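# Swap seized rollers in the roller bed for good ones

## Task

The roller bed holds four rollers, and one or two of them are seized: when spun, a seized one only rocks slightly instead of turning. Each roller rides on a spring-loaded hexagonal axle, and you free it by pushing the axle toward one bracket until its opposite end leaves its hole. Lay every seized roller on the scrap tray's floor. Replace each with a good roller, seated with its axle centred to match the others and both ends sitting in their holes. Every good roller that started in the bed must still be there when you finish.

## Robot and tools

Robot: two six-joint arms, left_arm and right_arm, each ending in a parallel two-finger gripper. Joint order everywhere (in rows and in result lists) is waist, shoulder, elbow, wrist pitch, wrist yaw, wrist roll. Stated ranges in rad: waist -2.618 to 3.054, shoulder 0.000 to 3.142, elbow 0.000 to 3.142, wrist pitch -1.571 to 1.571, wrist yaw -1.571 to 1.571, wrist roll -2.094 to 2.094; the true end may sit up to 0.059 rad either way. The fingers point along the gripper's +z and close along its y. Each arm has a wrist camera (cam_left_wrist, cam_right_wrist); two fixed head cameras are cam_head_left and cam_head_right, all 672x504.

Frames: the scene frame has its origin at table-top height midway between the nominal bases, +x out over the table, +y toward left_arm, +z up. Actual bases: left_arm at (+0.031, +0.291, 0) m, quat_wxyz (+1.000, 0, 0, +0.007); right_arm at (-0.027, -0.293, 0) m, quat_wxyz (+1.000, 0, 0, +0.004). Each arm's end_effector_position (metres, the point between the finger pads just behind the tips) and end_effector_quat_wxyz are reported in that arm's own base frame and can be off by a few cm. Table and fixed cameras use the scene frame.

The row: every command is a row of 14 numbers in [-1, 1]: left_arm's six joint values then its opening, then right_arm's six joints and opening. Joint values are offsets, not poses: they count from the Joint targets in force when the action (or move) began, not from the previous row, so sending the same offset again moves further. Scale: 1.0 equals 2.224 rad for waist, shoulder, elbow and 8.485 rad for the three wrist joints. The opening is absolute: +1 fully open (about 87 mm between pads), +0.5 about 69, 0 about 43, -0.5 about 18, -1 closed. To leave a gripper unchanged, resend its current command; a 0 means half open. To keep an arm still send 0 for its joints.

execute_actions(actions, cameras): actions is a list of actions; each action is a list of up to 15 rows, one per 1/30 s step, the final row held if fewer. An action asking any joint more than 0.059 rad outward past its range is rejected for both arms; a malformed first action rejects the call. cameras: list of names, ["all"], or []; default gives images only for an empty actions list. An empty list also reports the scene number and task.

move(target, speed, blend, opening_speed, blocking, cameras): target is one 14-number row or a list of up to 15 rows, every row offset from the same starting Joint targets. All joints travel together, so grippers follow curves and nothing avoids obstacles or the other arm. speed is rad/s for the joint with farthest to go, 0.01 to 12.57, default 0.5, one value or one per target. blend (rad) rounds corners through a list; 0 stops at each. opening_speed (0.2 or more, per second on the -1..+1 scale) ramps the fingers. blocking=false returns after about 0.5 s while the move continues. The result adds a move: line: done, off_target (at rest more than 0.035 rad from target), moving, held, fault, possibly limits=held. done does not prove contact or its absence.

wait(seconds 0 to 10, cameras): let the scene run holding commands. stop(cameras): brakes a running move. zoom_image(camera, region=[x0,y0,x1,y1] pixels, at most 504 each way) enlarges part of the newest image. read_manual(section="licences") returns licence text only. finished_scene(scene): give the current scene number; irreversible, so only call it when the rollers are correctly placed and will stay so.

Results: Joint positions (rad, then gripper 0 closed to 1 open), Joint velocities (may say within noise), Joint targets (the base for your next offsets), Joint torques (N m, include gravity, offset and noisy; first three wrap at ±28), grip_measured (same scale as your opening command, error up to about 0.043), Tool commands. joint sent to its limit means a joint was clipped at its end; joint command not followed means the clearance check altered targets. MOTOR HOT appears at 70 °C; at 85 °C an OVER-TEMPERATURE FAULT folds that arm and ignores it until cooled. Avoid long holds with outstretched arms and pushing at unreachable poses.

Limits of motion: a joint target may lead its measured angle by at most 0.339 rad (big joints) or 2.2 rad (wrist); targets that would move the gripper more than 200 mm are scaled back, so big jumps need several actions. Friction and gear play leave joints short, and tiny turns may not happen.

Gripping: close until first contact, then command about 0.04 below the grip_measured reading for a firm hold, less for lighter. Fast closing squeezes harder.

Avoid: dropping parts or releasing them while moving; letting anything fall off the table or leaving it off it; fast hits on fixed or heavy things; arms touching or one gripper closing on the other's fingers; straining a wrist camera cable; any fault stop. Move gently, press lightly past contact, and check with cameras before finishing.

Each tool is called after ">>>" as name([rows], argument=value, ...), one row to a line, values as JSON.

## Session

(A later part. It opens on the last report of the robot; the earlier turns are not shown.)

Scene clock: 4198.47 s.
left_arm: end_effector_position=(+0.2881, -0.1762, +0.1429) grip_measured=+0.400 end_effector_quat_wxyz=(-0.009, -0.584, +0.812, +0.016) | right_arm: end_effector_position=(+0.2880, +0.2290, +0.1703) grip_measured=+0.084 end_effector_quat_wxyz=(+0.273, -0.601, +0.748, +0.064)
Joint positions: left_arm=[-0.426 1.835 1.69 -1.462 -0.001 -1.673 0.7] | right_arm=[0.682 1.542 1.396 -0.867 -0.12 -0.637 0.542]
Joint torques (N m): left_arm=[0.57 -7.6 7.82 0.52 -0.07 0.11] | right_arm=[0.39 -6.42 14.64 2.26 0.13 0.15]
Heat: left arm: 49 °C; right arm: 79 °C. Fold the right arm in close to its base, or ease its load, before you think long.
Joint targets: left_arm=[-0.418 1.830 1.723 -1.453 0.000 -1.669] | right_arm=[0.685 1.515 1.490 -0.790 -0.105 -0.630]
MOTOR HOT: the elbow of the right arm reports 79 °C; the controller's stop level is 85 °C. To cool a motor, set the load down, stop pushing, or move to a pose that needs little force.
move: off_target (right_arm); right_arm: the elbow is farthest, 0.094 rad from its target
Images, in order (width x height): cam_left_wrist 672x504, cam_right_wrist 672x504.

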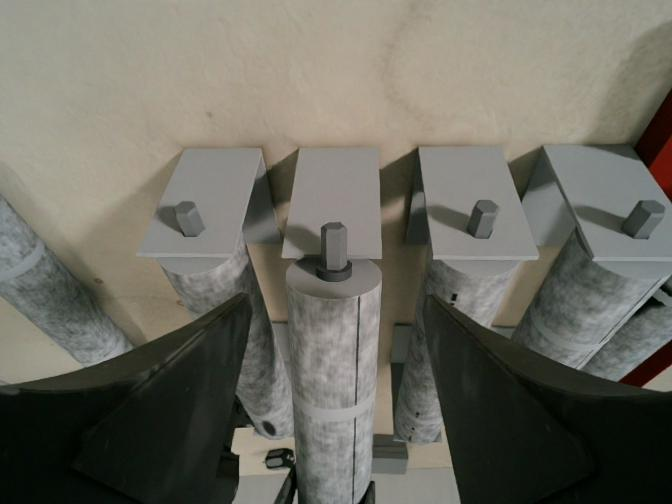

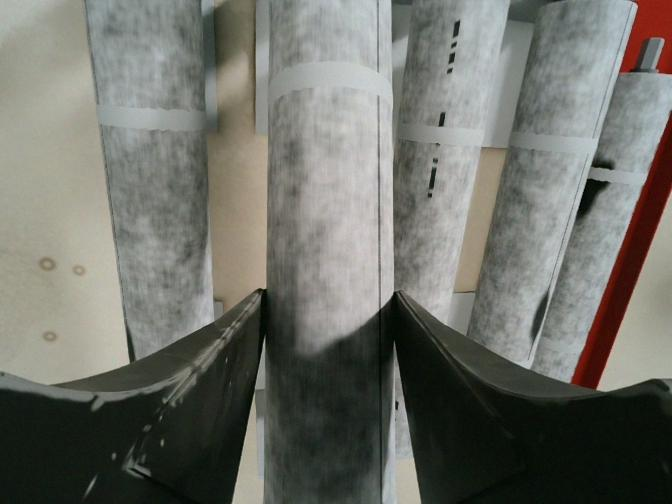

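>>> move(target=[0,0,0,0,0,0,0.4,-0.01,0,-0.09,0.018,0,0,-0.1], speed=0.2, cameras=["cam_left_wrist","cam_right_wrist"])

Scene clock: 4233.13 s.
left_arm: end_effector_position=(+0.2881, -0.1762, +0.1429) grip_measured=+0.400 end_effector_quat_wxyz=(-0.009, -0.584, +0.812, +0.016) | right_arm: end_effector_position=(+0.2846, +0.2155, +0.1309) grip_measured=+0.082 end_effector_quat_wxyz=(+0.250, -0.594, +0.762, +0.058)
Joint positions: left_arm=[-0.426 1.835 1.69 -1.462 -0.001 -1.673 0.7] | right_arm=[0.662 1.542 1.259 -0.782 -0.112 -0.634 0.541]
Joint torques (N m): left_arm=[0.58 -7.6 7.83 0.52 -0.07 0.11] | right_arm=[-0.43 -6.46 9.28 2.93 0.06 0.12]
Heat: left arm: 49 °C; right arm: 81 °C. Fold the right arm in close to its base, or ease its load, before you think long.
Joint targets: left_arm=[-0.418 1.830 1.723 -1.453 0.000 -1.669] | right_arm=[0.662 1.515 1.290 -0.637 -0.105 -0.630]
MOTOR HOT: still on. The elbow of the right arm reports 81 °C.
move: off_target (right_arm); right_arm: the wrist pitch is farthest, 0.144 rad from its target
Images, in order (width x height): cam_left_wrist 672x504, cam_right_wrist 672x504.

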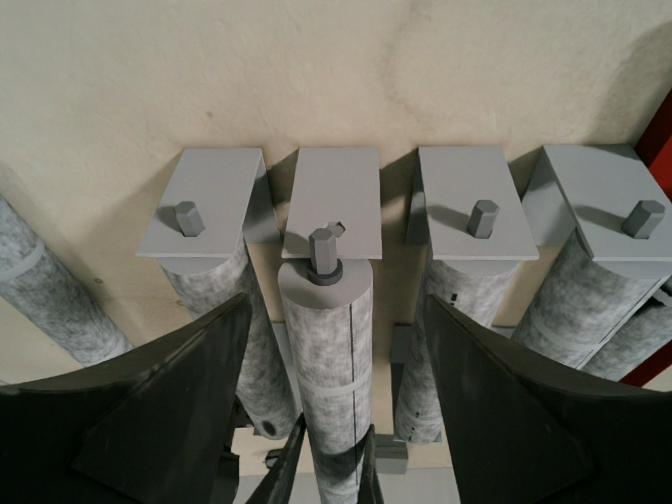

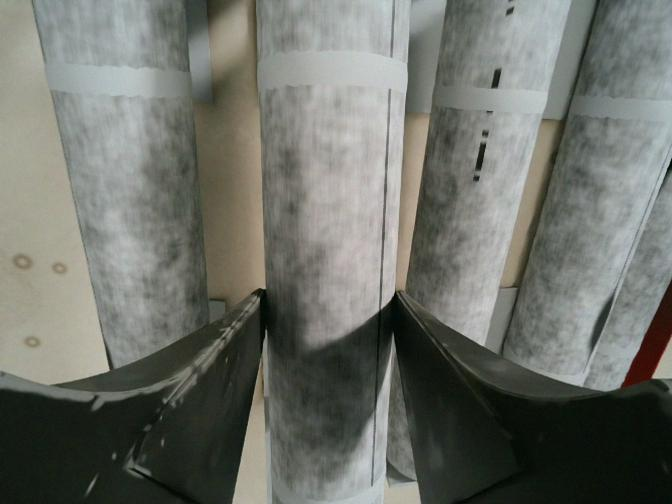

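>>> move(target=[0,0,0,0,0,0,0.4,-0.002,0,-0.042,0.009,0,0,-0.05], speed=0.25, cameras=["cam_left_wrist","cam_right_wrist"])

Scene clock: 4245.00 s.
left_arm: end_effector_position=(+0.2881, -0.1762, +0.1429) grip_measured=+0.400 end_effector_quat_wxyz=(-0.009, -0.584, +0.812, +0.016) | right_arm: end_effector_position=(+0.2820, +0.2129, +0.1069) grip_measured=+0.081 end_effector_quat_wxyz=(+0.247, -0.594, +0.764, +0.058)
Joint positions: left_arm=[-0.426 1.835 1.69 -1.462 -0.001 -1.673 0.7] | right_arm=[0.66 1.542 1.166 -0.694 -0.112 -0.632 0.541]
Joint torques (N m): left_arm=[0.59 -7.6 7.8 0.52 -0.07 0.11] | right_arm=[-0.7 -6.42 8.95 2.79 0.07 0.13]
Heat: left arm: 49 °C; right arm: 75 °C. Fold the right arm in close to its base, or ease its load, before you think long.
Joint targets: left_arm=[-0.418 1.830 1.723 -1.453 0.000 -1.669] | right_arm=[0.658 1.515 1.196 -0.561 -0.105 -0.630]
MOTOR HOT: still on. The elbow of the right arm reports 75 °C.
move: off_target (right_arm); right_arm: the wrist pitch is farthest, 0.134 rad from its target
Images, in order (width x height): cam_left_wrist 672x504, cam_right_wrist 672x504.

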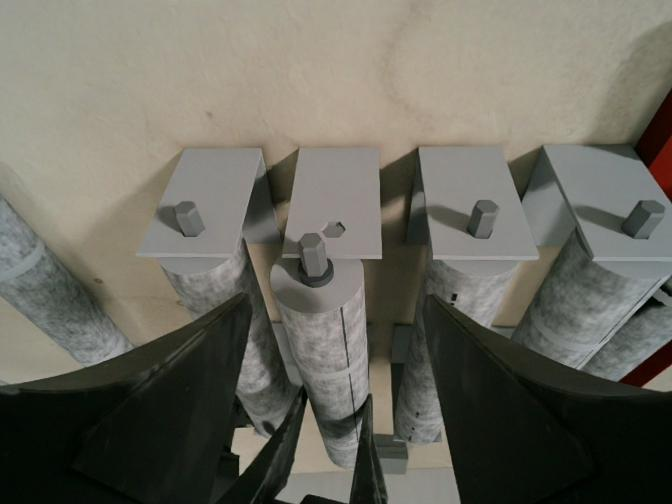

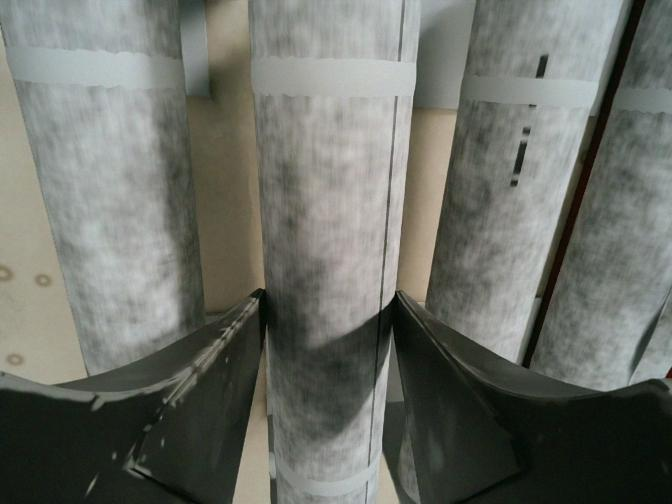

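>>> move(target=[0,0,0,0,0,0,0.4,0,0,0,0,0,0,0.14], speed=0.25, opening_speed=0.2, cameras=["cam_left_wrist","cam_right_wrist"])

Scene clock: 4254.83 s.
left_arm: end_effector_position=(+0.2881, -0.1762, +0.1429) grip_measured=+0.400 end_effector_quat_wxyz=(-0.009, -0.584, +0.812, +0.016) | right_arm: end_effector_position=(+0.2856, +0.2212, +0.1106) grip_measured=+0.140 end_effector_quat_wxyz=(+0.263, -0.596, +0.756, +0.062)
Joint positions: left_arm=[-0.426 1.835 1.69 -1.462 -0.001 -1.673 0.7] | right_arm=[0.67 1.54 1.166 -0.66 -0.118 -0.632 0.57]
Joint torques (N m): left_arm=[0.58 -7.58 7.82 0.52 -0.07 0.11] | right_arm=[-0.69 -6.37 9.06 2.48 0.08 0.12]
Heat: left arm: 49 °C; right arm: 72 °C. Fold the right arm in close to its base, or ease its load, before you think long.
Joint targets: left_arm=[-0.418 1.830 1.723 -1.453 0.000 -1.669] | right_arm=[0.658 1.515 1.196 -0.561 -0.105 -0.630]
MOTOR HOT: still on. The elbow of the right arm reports 72 °C.
move: off_target (right_arm); right_arm: the wrist pitch is farthest, 0.099 rad from its target
Images, in order (width x height): cam_left_wrist 672x504, cam_right_wrist 672x504.

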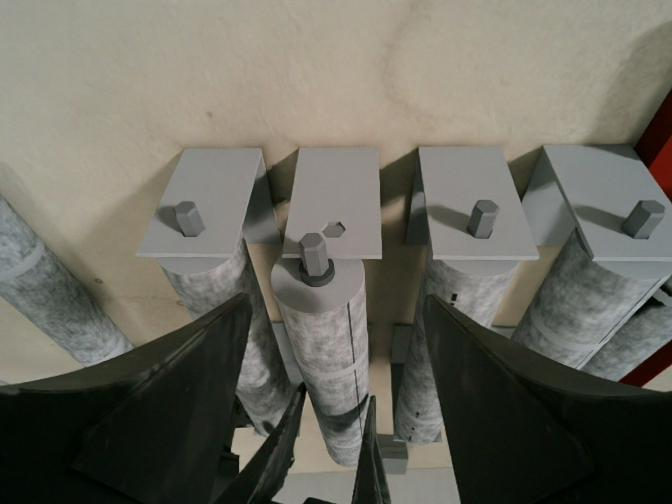

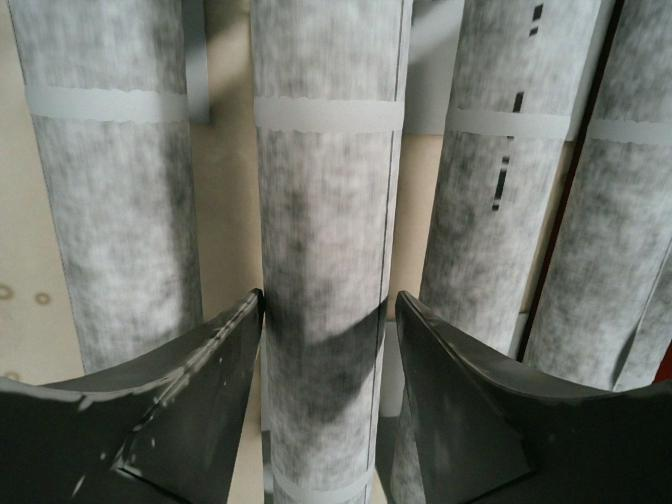

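>>> move([
  [0,0,0,0,0,0,0.4,0,0,0,0.0001,0,0,0.45],
  [0,0,0,0,0,0,0.4,0,-0.03,0.16,-0.035,0,0,0.45],
  [0,0,0,0,0,0,0.4,0.1,-0.16,0.1,-0.07,0,0.03,0.45],
], speed=[0.3,0.4,0.6], opening_speed=0.5, blend=[0,0.05,0], cameras=["cam_left_wrist","cam_right_wrist","cam_head_left"])

Scene clock: 4266.63 s.
left_arm: end_effector_position=(+0.2881, -0.1762, +0.1429) grip_measured=+0.400 end_effector_quat_wxyz=(-0.009, -0.584, +0.812, +0.016) | right_arm: end_effector_position=(+0.1677, +0.2079, +0.2567) grip_measured=+0.450 end_effector_quat_wxyz=(+0.311, -0.576, +0.745, +0.130)
Joint positions: left_arm=[-0.426 1.835 1.69 -1.462 -0.001 -1.673 0.7] | right_arm=[0.88 1.17 1.42 -1.141 -0.11 -0.398 0.725]
Joint torques (N m): left_arm=[0.55 -7.61 7.82 0.52 -0.07 0.11] | right_arm=[0.27 -2.52 5.61 1.47 0.09 0.21]
Heat: left arm: 49 °C; right arm: 70 °C. Fold the right arm in close to its base, or ease its load, before you think long.
Joint targets: left_arm=[-0.418 1.830 1.723 -1.453 0.000 -1.669] | right_arm=[0.880 1.159 1.419 -1.155 -0.105 -0.376]
MOTOR HOT: still on. The elbow of the right arm reports 70 °C.
move: done
Images, in order (width x height): cam_head_left 672x504, cam_left_wrist 672x504, cam_right_wrist 672x504.

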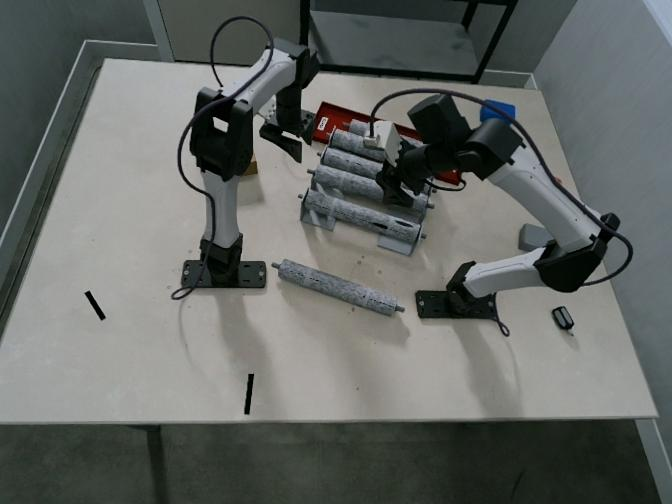

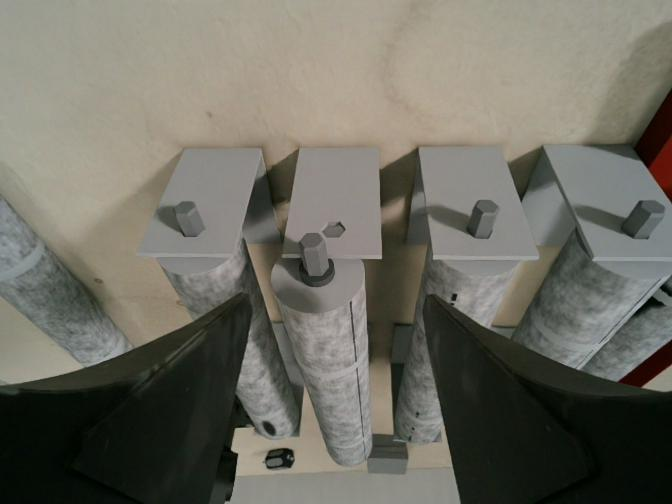

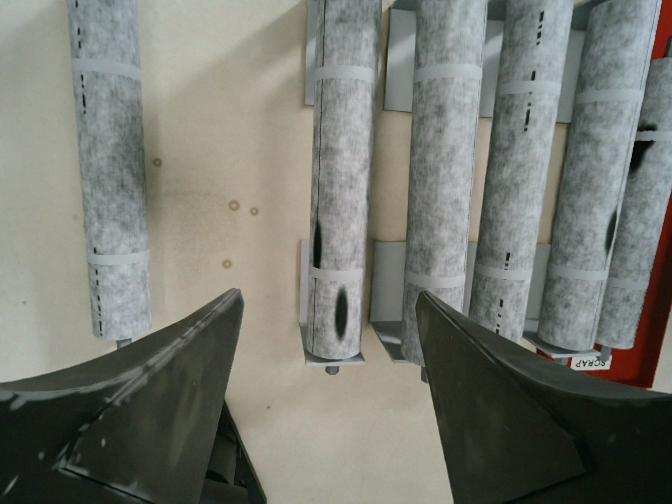

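>>> execute_actions(actions=[])

Scene clock: 4318.90 s.
left_arm: end_effector_position=(+0.2881, -0.1762, +0.1429) grip_measured=+0.400 end_effector_quat_wxyz=(-0.009, -0.584, +0.812, +0.016) | right_arm: end_effector_position=(+0.1677, +0.2080, +0.2567) grip_measured=+0.450 end_effector_quat_wxyz=(+0.311, -0.575, +0.745, +0.130)
Joint positions: left_arm=[-0.426 1.835 1.69 -1.462 -0.001 -1.673 0.7] | right_arm=[0.88 1.17 1.42 -1.141 -0.11 -0.396 0.725]
Joint velocities: within noise
Joint torques (N m): left_arm=[0.58 -7.58 7.82 0.52 -0.07 0.11] | right_arm=[0.28 -2.58 5.68 1.47 0.08 0.24]
Heat: left arm: 49 °C; right arm: 61 °C.
Joint targets: left_arm=[-0.418 1.830 1.723 -1.453 0.000 -1.669] | right_arm=[0.880 1.159 1.419 -1.155 -0.105 -0.376]
Tool commands: left_gripper/opening=+0.4 right_gripper/opening=+0.45
MOTOR HOT: cleared for the motors of the right arm.

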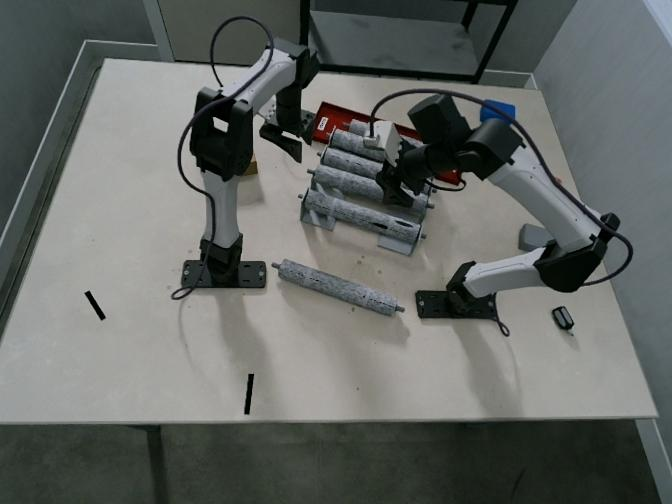

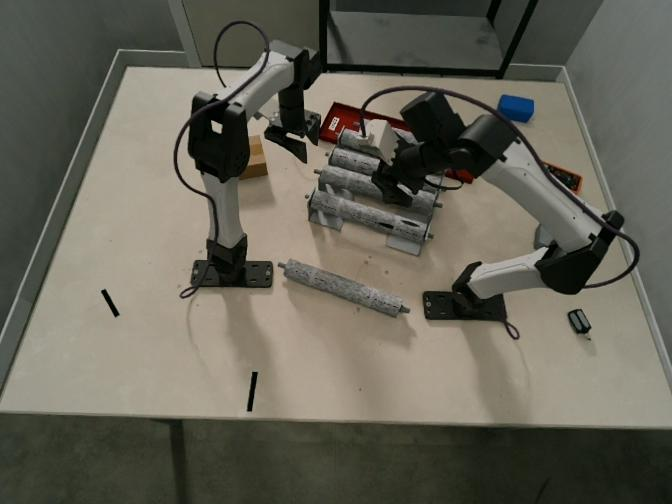

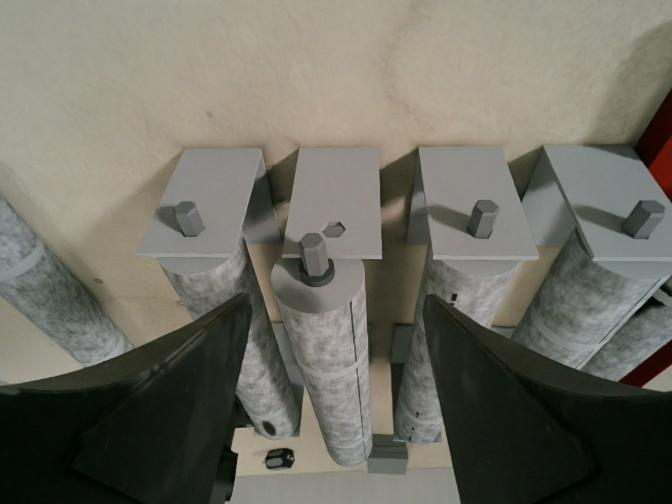

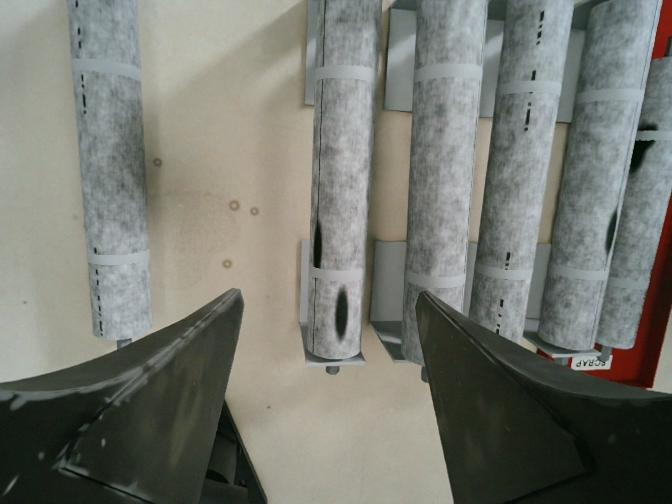

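>>> zoom_image(camera="cam_right_wrist", region=[280, 230, 560, 440])

>>> zoom_image(camera="cam_head_right", region=[290, 90, 480, 260])

Scaled by 1.800.

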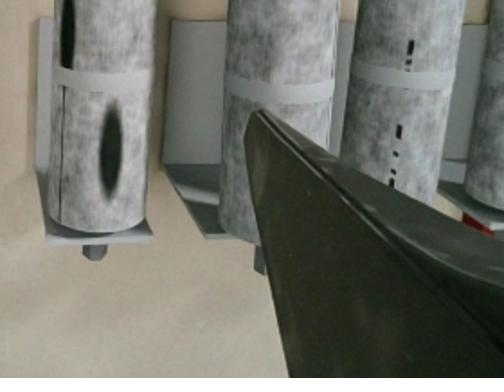

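Scaled by 2.653.

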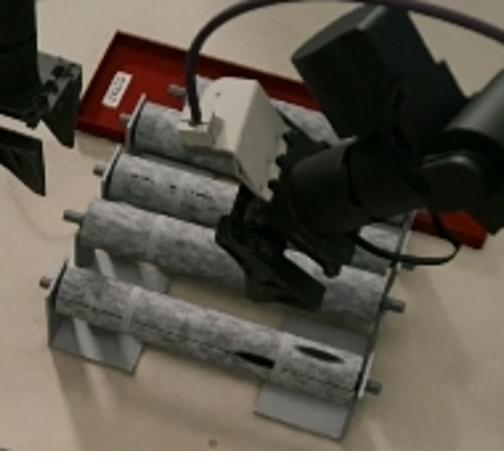

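>>> move([
  [0,0.0519,0.0823,-0.00925,0,0,0.45, 0,0,0,0,0,0,0.45],
  [-0.1308,0.0519,0.0823,-0.00925,0,-0.0384,0.45, -0.494,0.0266,-0.1375,-0.018,-0.0787,-0.1143,0.45],
], speed=0.6, blend=0.03, cameras=["all"])

Scene clock: 4586.43 s.
left_arm: end_effector_position=(+0.2617, -0.2751, +0.1520) grip_measured=+0.450 end_effector_quat_wxyz=(-0.001, -0.594, +0.805, +0.007) | right_arm: end_effector_position=(+0.2232, +0.0406, +0.1669) grip_measured=+0.450 end_effector_quat_wxyz=(+0.309, -0.516, +0.774, +0.198)
Joint positions: left_arm=[-0.71 1.944 1.873 -1.515 -0.001 -1.981 0.725] | right_arm=[-0.217 1.215 1.115 -1.291 -0.735 -1.324 0.725]
Joint torques (N m): left_arm=[-0.29 -7.87 7.82 0.22 -0.07 -0.08] | right_arm=[-0.51 -1.66 5.6 0.46 -0.64 -0.16]
Heat: left arm: 49 °C; right arm: 51 °C.
Joint targets: left_arm=[-0.708 1.945 1.906 -1.531 0.000 -1.994] | right_arm=[-0.218 1.218 1.113 -1.307 -0.773 -1.346]
move: off_target (right_arm); right_arm: the wrist yaw is farthest, 0.038 rad from its target

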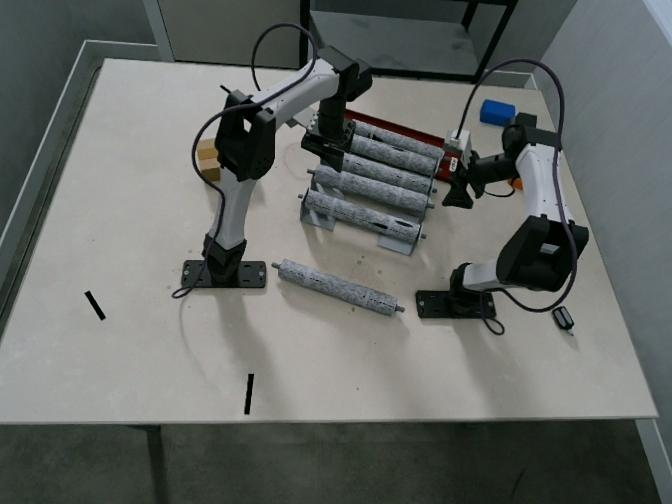

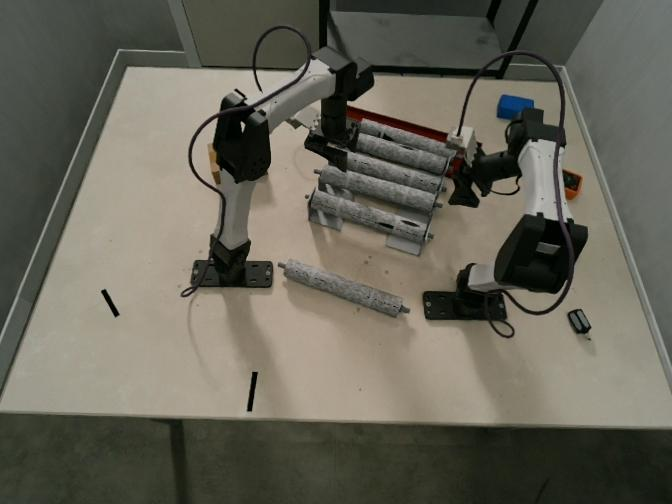

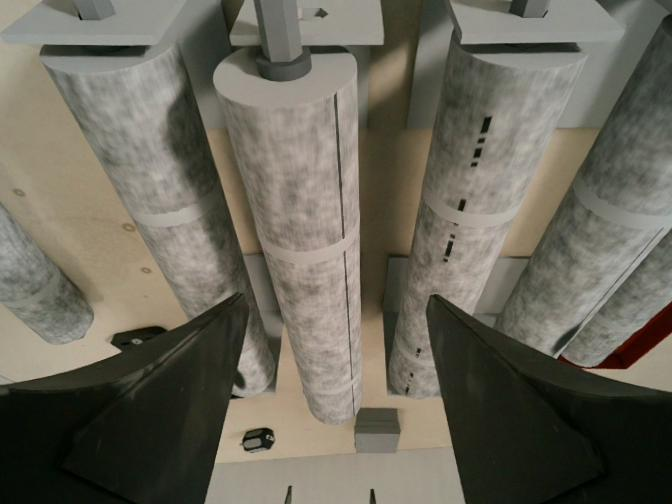

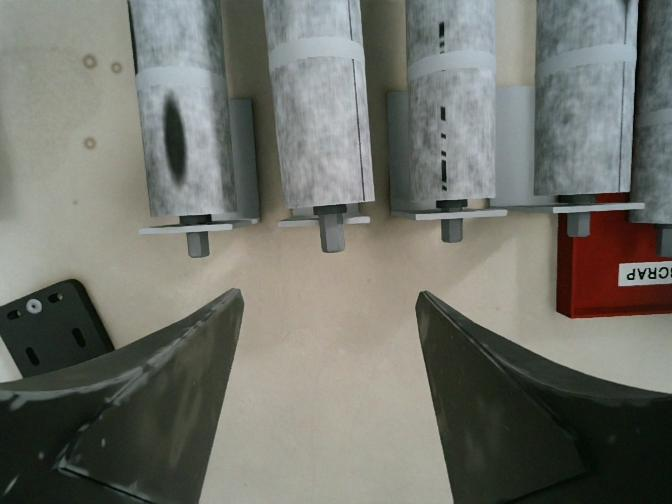

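>>> zoom_image(camera="cam_left_wrist", region=[180, 0, 480, 300])

>>> zoom_image(camera="cam_right_wrist", region=[250, 150, 450, 300])

Scaled by 1.680.

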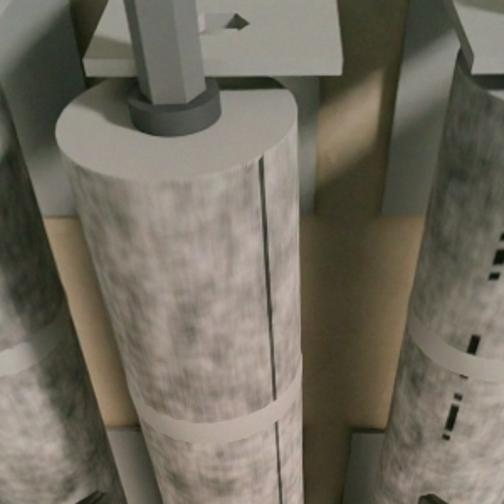

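Scaled by 2.520.

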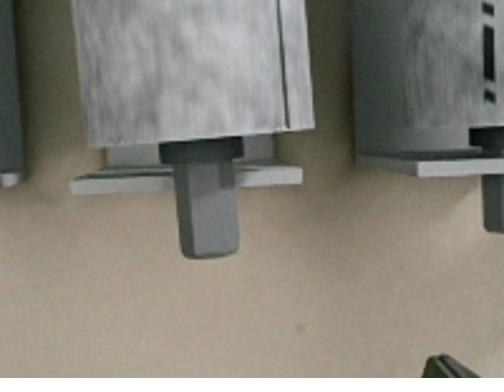

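>>> zoom_image(camera="cam_right_wrist", region=[120, 180, 280, 270])

>>> zoom_image(camera="cam_right_wrist", region=[380, 170, 540, 260])

Scaled by 3.150.

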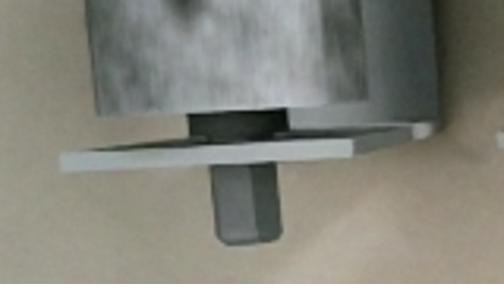

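Scaled by 3.150.

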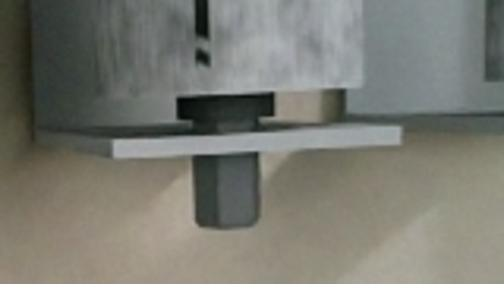

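>>> move(target=[-0.0076,-0.0305,-0.0865,0.0146,0,-0.0021,0.8, 0.0411,-0.0075,-0.0974,0.0337,-0.002,0.0147,0.3], speed=0.3, cameras=["cam_left_wrist","cam_right_wrist"])

Scene clock: 4698.87 s.
left_arm: end_effector_position=(+0.2499, -0.2697, +0.1237) grip_measured=+0.800 end_effector_quat_wxyz=(-0.005, -0.597, +0.802, +0.025) | right_arm: end_effector_position=(+0.2198, +0.0629, +0.1140) grip_measured=+0.300 end_effector_quat_wxyz=(+0.300, -0.514, +0.771, +0.227)
Joint positions: left_arm=[-0.721 1.915 1.721 -1.427 -0.001 -2 0.9] | right_arm=[-0.131 1.215 0.897 -1.061 -0.752 -1.232 0.65]
Joint torques (N m): left_arm=[-0.57 -10.54 4.16 0.55 -0.06 -0.08] | right_arm=[0.32 -3 5.68 1.14 -0.66 0.17]
Heat: left arm: 52 °C; right arm: 47 °C.
Joint targets: left_arm=[-0.725 1.877 1.713 -1.407 0.000 -2.012] | right_arm=[-0.127 1.201 0.896 -1.021 -0.790 -1.221]
move: off_target (left_arm, right_arm); left_arm: the shoulder is farthest, 0.037 rad from its target; right_arm: the wrist pitch is farthest, 0.040 rad from its target
Images, in order (width x height): cam_left_wrist 672x504, cam_right_wrist 672x504.

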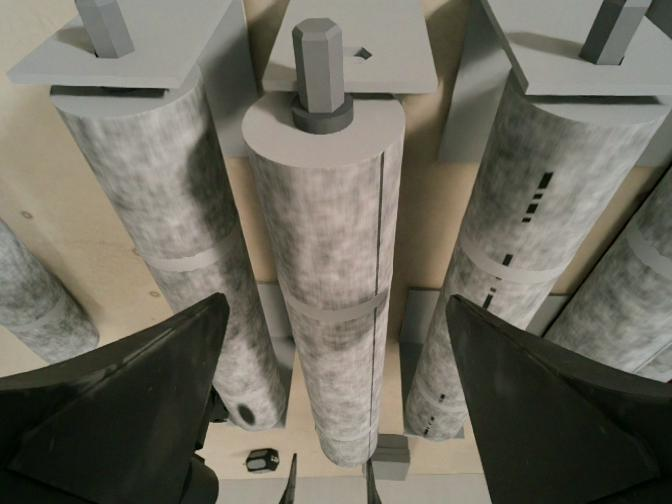

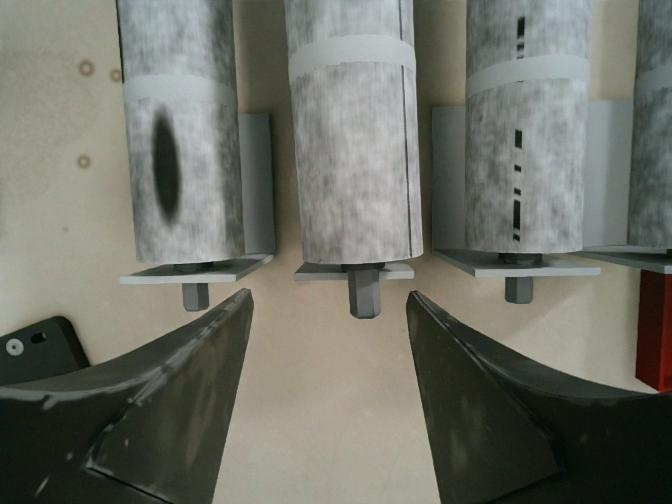

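>>> move(target=[0.0009,0.0022,-0.0363,0.0101,0,0.0003,0.8, -0.0094,0.0199,0.0028,0.0057,-0.0006,-0.0034,0.2], speed=0.15, cameras=["cam_left_wrist","cam_right_wrist"])

Scene clock: 4744.57 s.
left_arm: end_effector_position=(+0.2509, -0.2706, +0.1042) grip_measured=+0.800 end_effector_quat_wxyz=(-0.004, -0.597, +0.802, +0.021) | right_arm: end_effector_position=(+0.2310, +0.0601, +0.1106) grip_measured=+0.200 end_effector_quat_wxyz=(+0.309, -0.513, +0.770, +0.222)
Joint positions: left_arm=[-0.721 1.912 1.639 -1.341 -0.001 -2 0.9] | right_arm=[-0.14 1.242 0.897 -1.013 -0.756 -1.231 0.6]
Joint torques (N m): left_arm=[-0.44 -10.04 4.23 0.59 -0.07 -0.04] | right_arm=[-0.7 -1.85 6.23 1.19 -0.63 -0.11]
Heat: left arm: 51 °C; right arm: 47 °C.
Joint targets: left_arm=[-0.723 1.882 1.633 -1.321 0.000 -2.010] | right_arm=[-0.148 1.245 0.903 -0.973 -0.795 -1.250]
move: off_target (right_arm); right_arm: the wrist pitch is farthest, 0.041 rad from its target
Images, in order (width x height): cam_left_wrist 672x504, cam_right_wrist 672x504.

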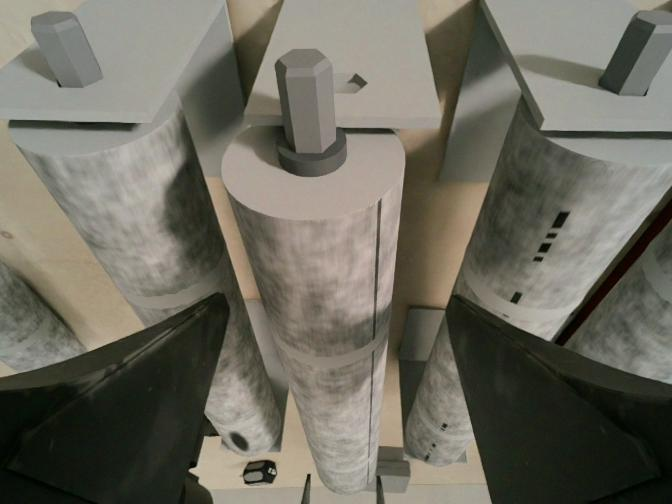

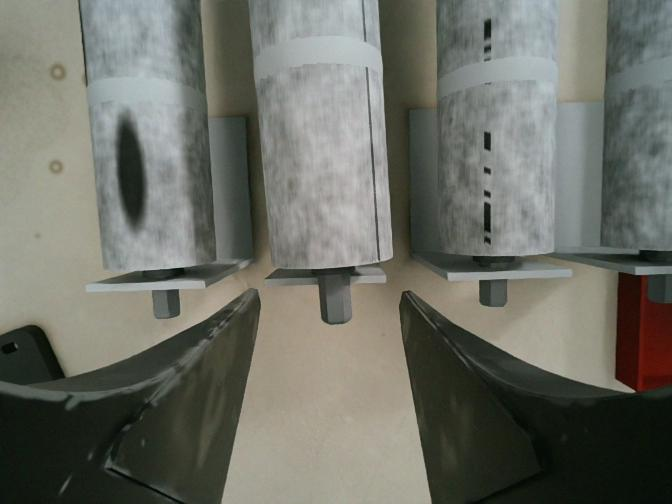

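>>> move(target=[0,0,0,0,0,0,0.3, -0.016,0.0005,-0.021,0.0016,-0.0012,-0.0057,0.2], speed=0.15, opening_speed=0.6, cameras=["cam_left_wrist","cam_right_wrist"])

Scene clock: 4784.20 s.
left_arm: end_effector_position=(+0.2509, -0.2706, +0.1042) grip_measured=+0.300 end_effector_quat_wxyz=(-0.004, -0.597, +0.802, +0.021) | right_arm: end_effector_position=(+0.2285, +0.0524, +0.1006) grip_measured=+0.200 end_effector_quat_wxyz=(+0.313, -0.511, +0.770, +0.219)
Joint positions: left_arm=[-0.721 1.912 1.639 -1.341 -0.001 -2 0.65] | right_arm=[-0.182 1.242 0.857 -0.998 -0.765 -1.277 0.6]
Joint torques (N m): left_arm=[-0.46 -10.03 4.23 0.59 -0.07 -0.05] | right_arm=[-0.7 -1.68 5.61 1.12 -0.68 -0.12]
Heat: left arm: 56 °C; right arm: 47 °C.
Joint targets: left_arm=[-0.723 1.882 1.633 -1.321 0.000 -2.010] | right_arm=[-0.183 1.247 0.856 -0.959 -0.805 -1.298]
move: off_target (right_arm); right_arm: the wrist yaw is farthest, 0.040 rad from its target
Images, in order (width x height): cam_left_wrist 672x504, cam_right_wrist 672x504.

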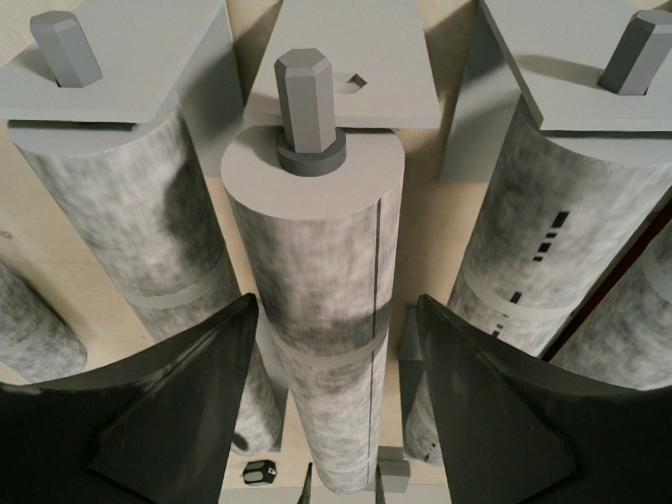

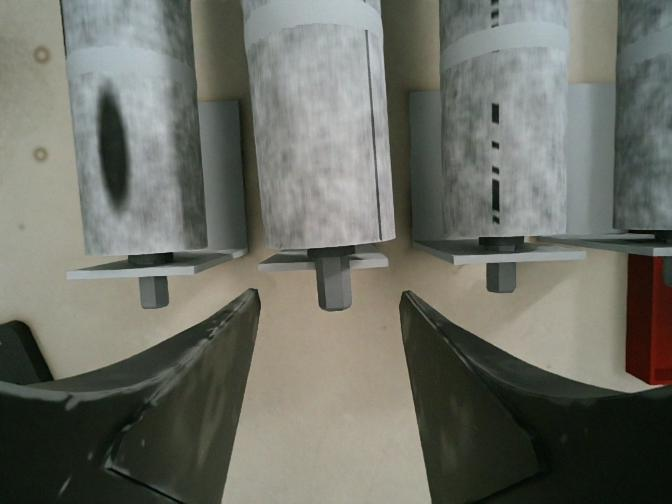

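>>> move(target=[0,0,0,0,0,0,0.06, 0,0,0,0,0,0,0.2], speed=0.15, opening_speed=0.25, cameras=["cam_left_wrist","cam_right_wrist"])

Scene clock: 4797.83 s.
left_arm: end_effector_position=(+0.2478, -0.2704, +0.1044) grip_measured=+0.063 end_effector_quat_wxyz=(-0.007, -0.595, +0.803, +0.025) | right_arm: end_effector_position=(+0.2285, +0.0524, +0.1006) grip_measured=+0.200 end_effector_quat_wxyz=(+0.313, -0.511, +0.770, +0.219)
Joint positions: left_arm=[-0.724 1.912 1.639 -1.35 0.004 -2 0.532] | right_arm=[-0.182 1.242 0.857 -0.998 -0.765 -1.277 0.6]
Joint torques (N m): left_arm=[-0.46 -10.02 4.21 0.66 -0.11 -0.05] | right_arm=[-0.62 -1.76 5.63 1.11 -0.66 -0.12]
Heat: left arm: 57 °C; right arm: 46 °C.
Joint targets: left_arm=[-0.723 1.882 1.633 -1.321 0.000 -2.010] | right_arm=[-0.183 1.247 0.856 -0.959 -0.805 -1.298]
move: off_target (right_arm); right_arm: the wrist yaw is farthest, 0.040 rad from its target
Images, in order (width x height): cam_left_wrist 672x504, cam_right_wrist 672x504.

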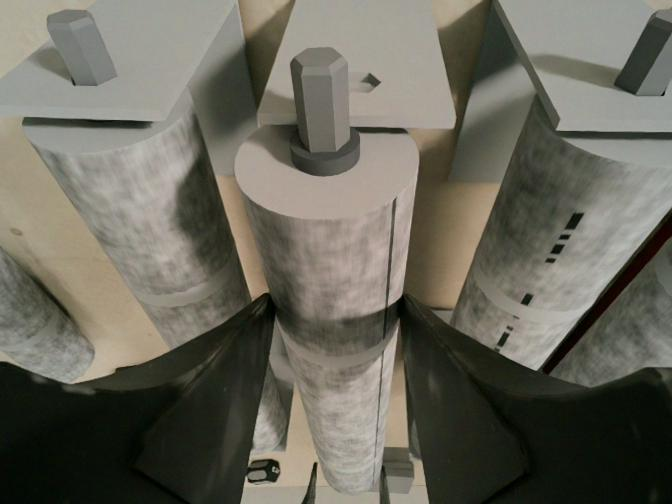

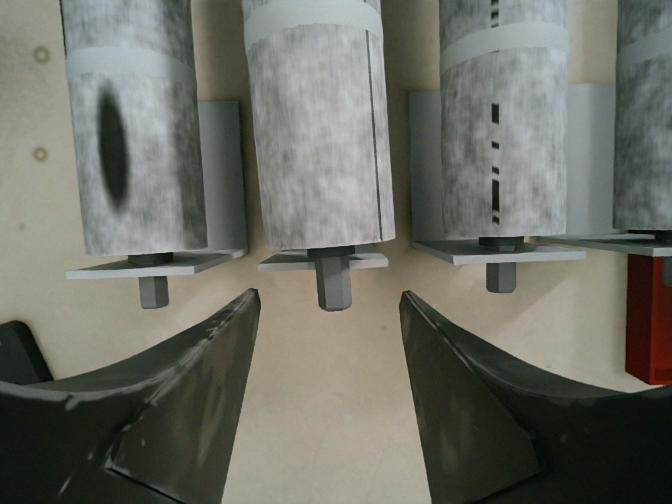

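>>> move([
  [0,0,0,0,0,0,0.02, 0.0009,-0.0031,-0.0075,0.0011,0,0,0.2],
  [0,0,0,0,0,0,0.02, 0.0009,-0.0031,-0.0075,0.0011,0,0,-0.45],
], speed=0.15, opening_speed=0.5, cameras=["cam_left_wrist","cam_right_wrist"])

Scene clock: 4815.70 s.
left_arm: end_effector_position=(+0.2478, -0.2704, +0.1044) grip_measured=+0.061 end_effector_quat_wxyz=(-0.007, -0.595, +0.803, +0.025) | right_arm: end_effector_position=(+0.2269, +0.0529, +0.0968) grip_measured=-0.450 end_effector_quat_wxyz=(+0.312, -0.510, +0.771, +0.221)
Joint positions: left_arm=[-0.724 1.912 1.639 -1.35 0.004 -2 0.531] | right_arm=[-0.182 1.242 0.842 -0.987 -0.767 -1.277 0.275]
Joint torques (N m): left_arm=[-0.47 -10.02 4.21 0.66 -0.11 -0.05] | right_arm=[-0.49 -2.24 5.55 1.06 -0.63 -0.11]
Heat: left arm: 57 °C; right arm: 46 °C.
Joint targets: left_arm=[-0.723 1.882 1.633 -1.321 0.000 -2.010] | right_arm=[-0.181 1.240 0.839 -0.950 -0.805 -1.298]
move: off_target (right_arm); target 2's new numbers were sent with right_arm's wrist pitch 0.039 rad from that target; right_arm: the wrist yaw is farthest, 0.038 rad from its target
Images, in order (width x height): cam_left_wrist 672x504, cam_right_wrist 672x504.

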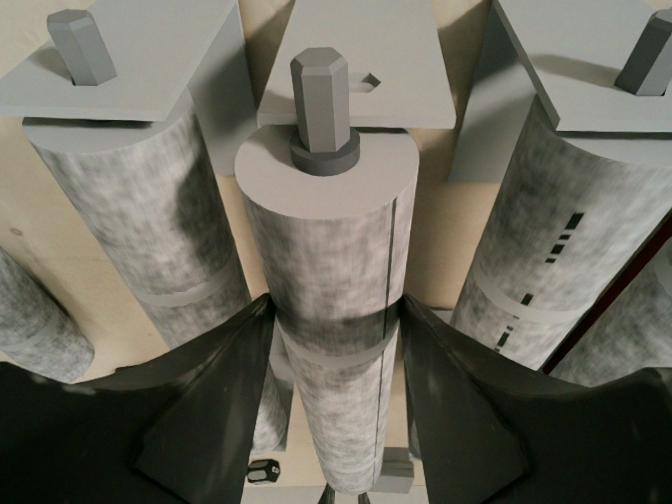

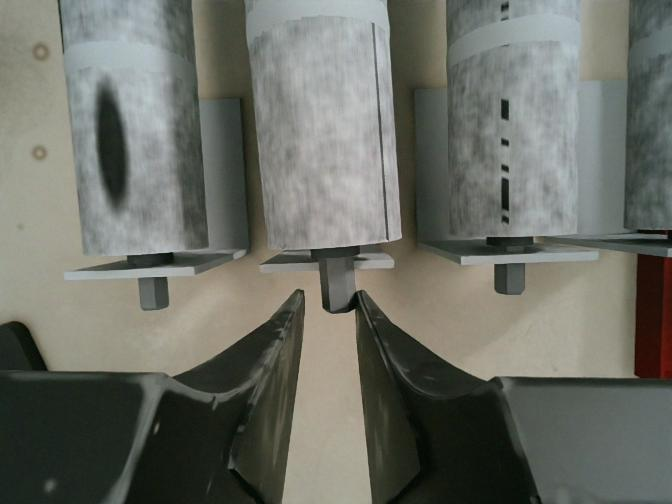

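>>> move(target=[0,0,0,0,0,0,0.03, 0,0,0,0,0,0,-0.7], speed=0.15, opening_speed=0.25, cameras=["cam_left_wrist","cam_right_wrist"])

>>> zoom_image(camera="cam_right_wrist", region=[240, 220, 420, 355])

>>> zoom_image(camera="cam_left_wrist", region=[220, 20, 460, 200])

Scene clock: 4828.33 s.
left_arm: end_effector_position=(+0.2478, -0.2704, +0.1044) grip_measured=+0.061 end_effector_quat_wxyz=(-0.007, -0.595, +0.803, +0.025) | right_arm: end_effector_position=(+0.2303, +0.0522, +0.0972) grip_measured=-0.628 end_effector_quat_wxyz=(+0.317, -0.515, +0.767, +0.215)
Joint positions: left_arm=[-0.724 1.912 1.639 -1.35 0.004 -2 0.531] | right_arm=[-0.182 1.242 0.842 -0.973 -0.767 -1.286 0.186]
Joint torques (N m): left_arm=[-0.47 -10 4.22 0.67 -0.11 -0.05] | right_arm=[-0.57 -2.24 5.61 0.92 -0.63 -0.08]
Heat: left arm: 57 °C; right arm: 46 °C.
Joint targets: left_arm=[-0.723 1.882 1.633 -1.321 0.000 -2.010] | right_arm=[-0.181 1.240 0.839 -0.950 -0.805 -1.298]
move: off_target (right_arm); right_arm: the wrist yaw is farthest, 0.038 rad from its target
Images, in order (width x height): cam_left_wrist 672x504, cam_right_wrist 672x504.

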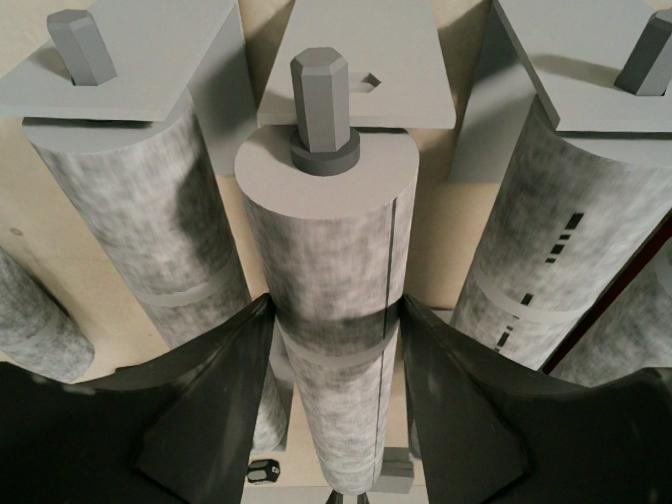

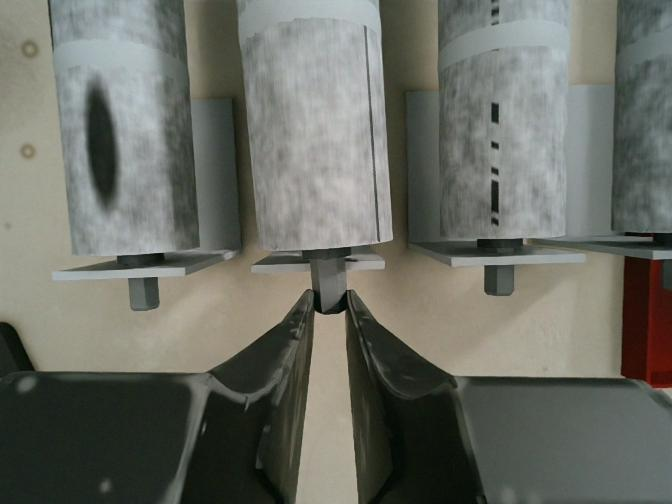

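Scaled by 2.800.

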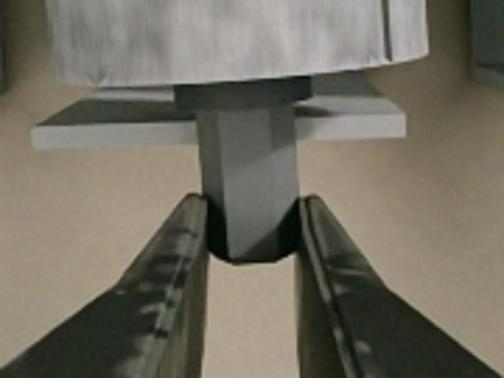

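Scaled by 2.100.

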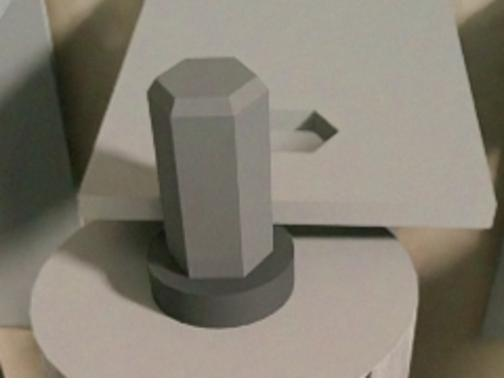

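>>> move(target=[0.0042,0.0127,0.0167,-0.0011,0,0.0011,0.03, 0,0,0,0,0,0,-0.7], speed=0.1, cameras=["cam_left_wrist","cam_right_wrist"])

>>> zoom_image(camera="cam_left_wrist", region=[220, 20, 460, 200])

Scene clock: 4858.47 s.
left_arm: end_effector_position=(+0.2475, -0.2702, +0.1044) grip_measured=+0.061 end_effector_quat_wxyz=(-0.007, -0.595, +0.803, +0.026) | right_arm: end_effector_position=(+0.2303, +0.0522, +0.0972) grip_measured=-0.628 end_effector_quat_wxyz=(+0.317, -0.515, +0.767, +0.215)
Joint positions: left_arm=[-0.724 1.912 1.639 -1.352 0.004 -2 0.531] | right_arm=[-0.182 1.242 0.842 -0.973 -0.767 -1.286 0.186]
Joint torques (N m): left_arm=[0.4 -7.87 7.57 0.56 -0.11 0.07] | right_arm=[-0.54 -2.22 5.56 0.95 -0.65 -0.09]
Heat: left arm: 58 °C; right arm: 45 °C.
Joint targets: left_arm=[-0.714 1.910 1.670 -1.331 0.000 -2.000] | right_arm=[-0.181 1.240 0.839 -0.950 -0.805 -1.298]
move: off_target (right_arm); right_arm: the wrist yaw is farthest, 0.038 rad from its target
Images, in order (width x height): cam_left_wrist 672x504, cam_right_wrist 672x504.

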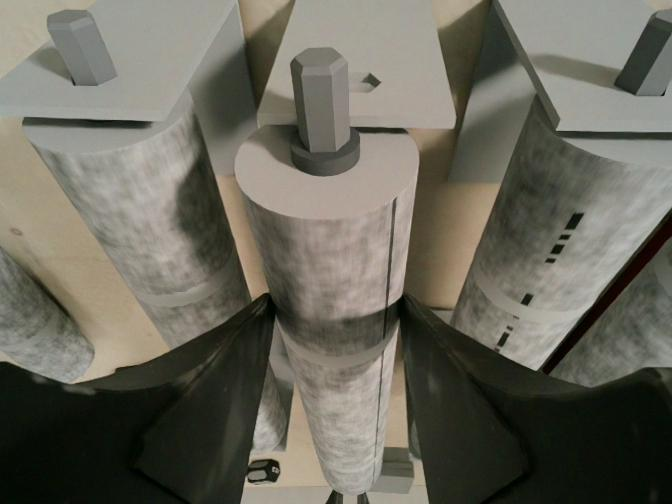

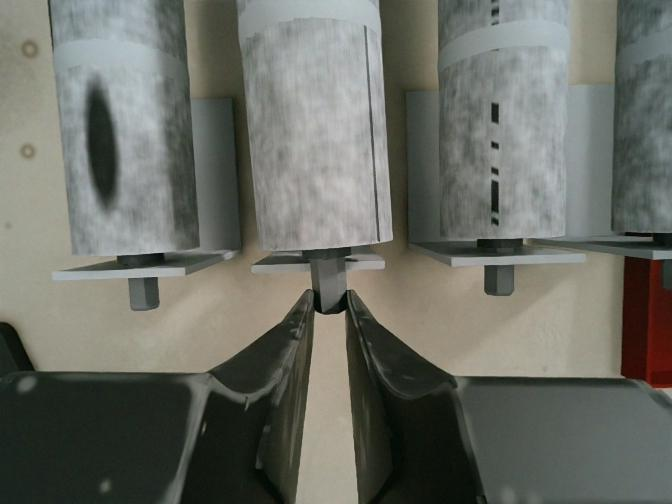

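Scaled by 2.100.

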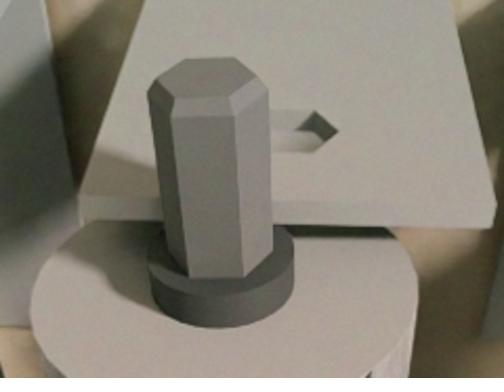

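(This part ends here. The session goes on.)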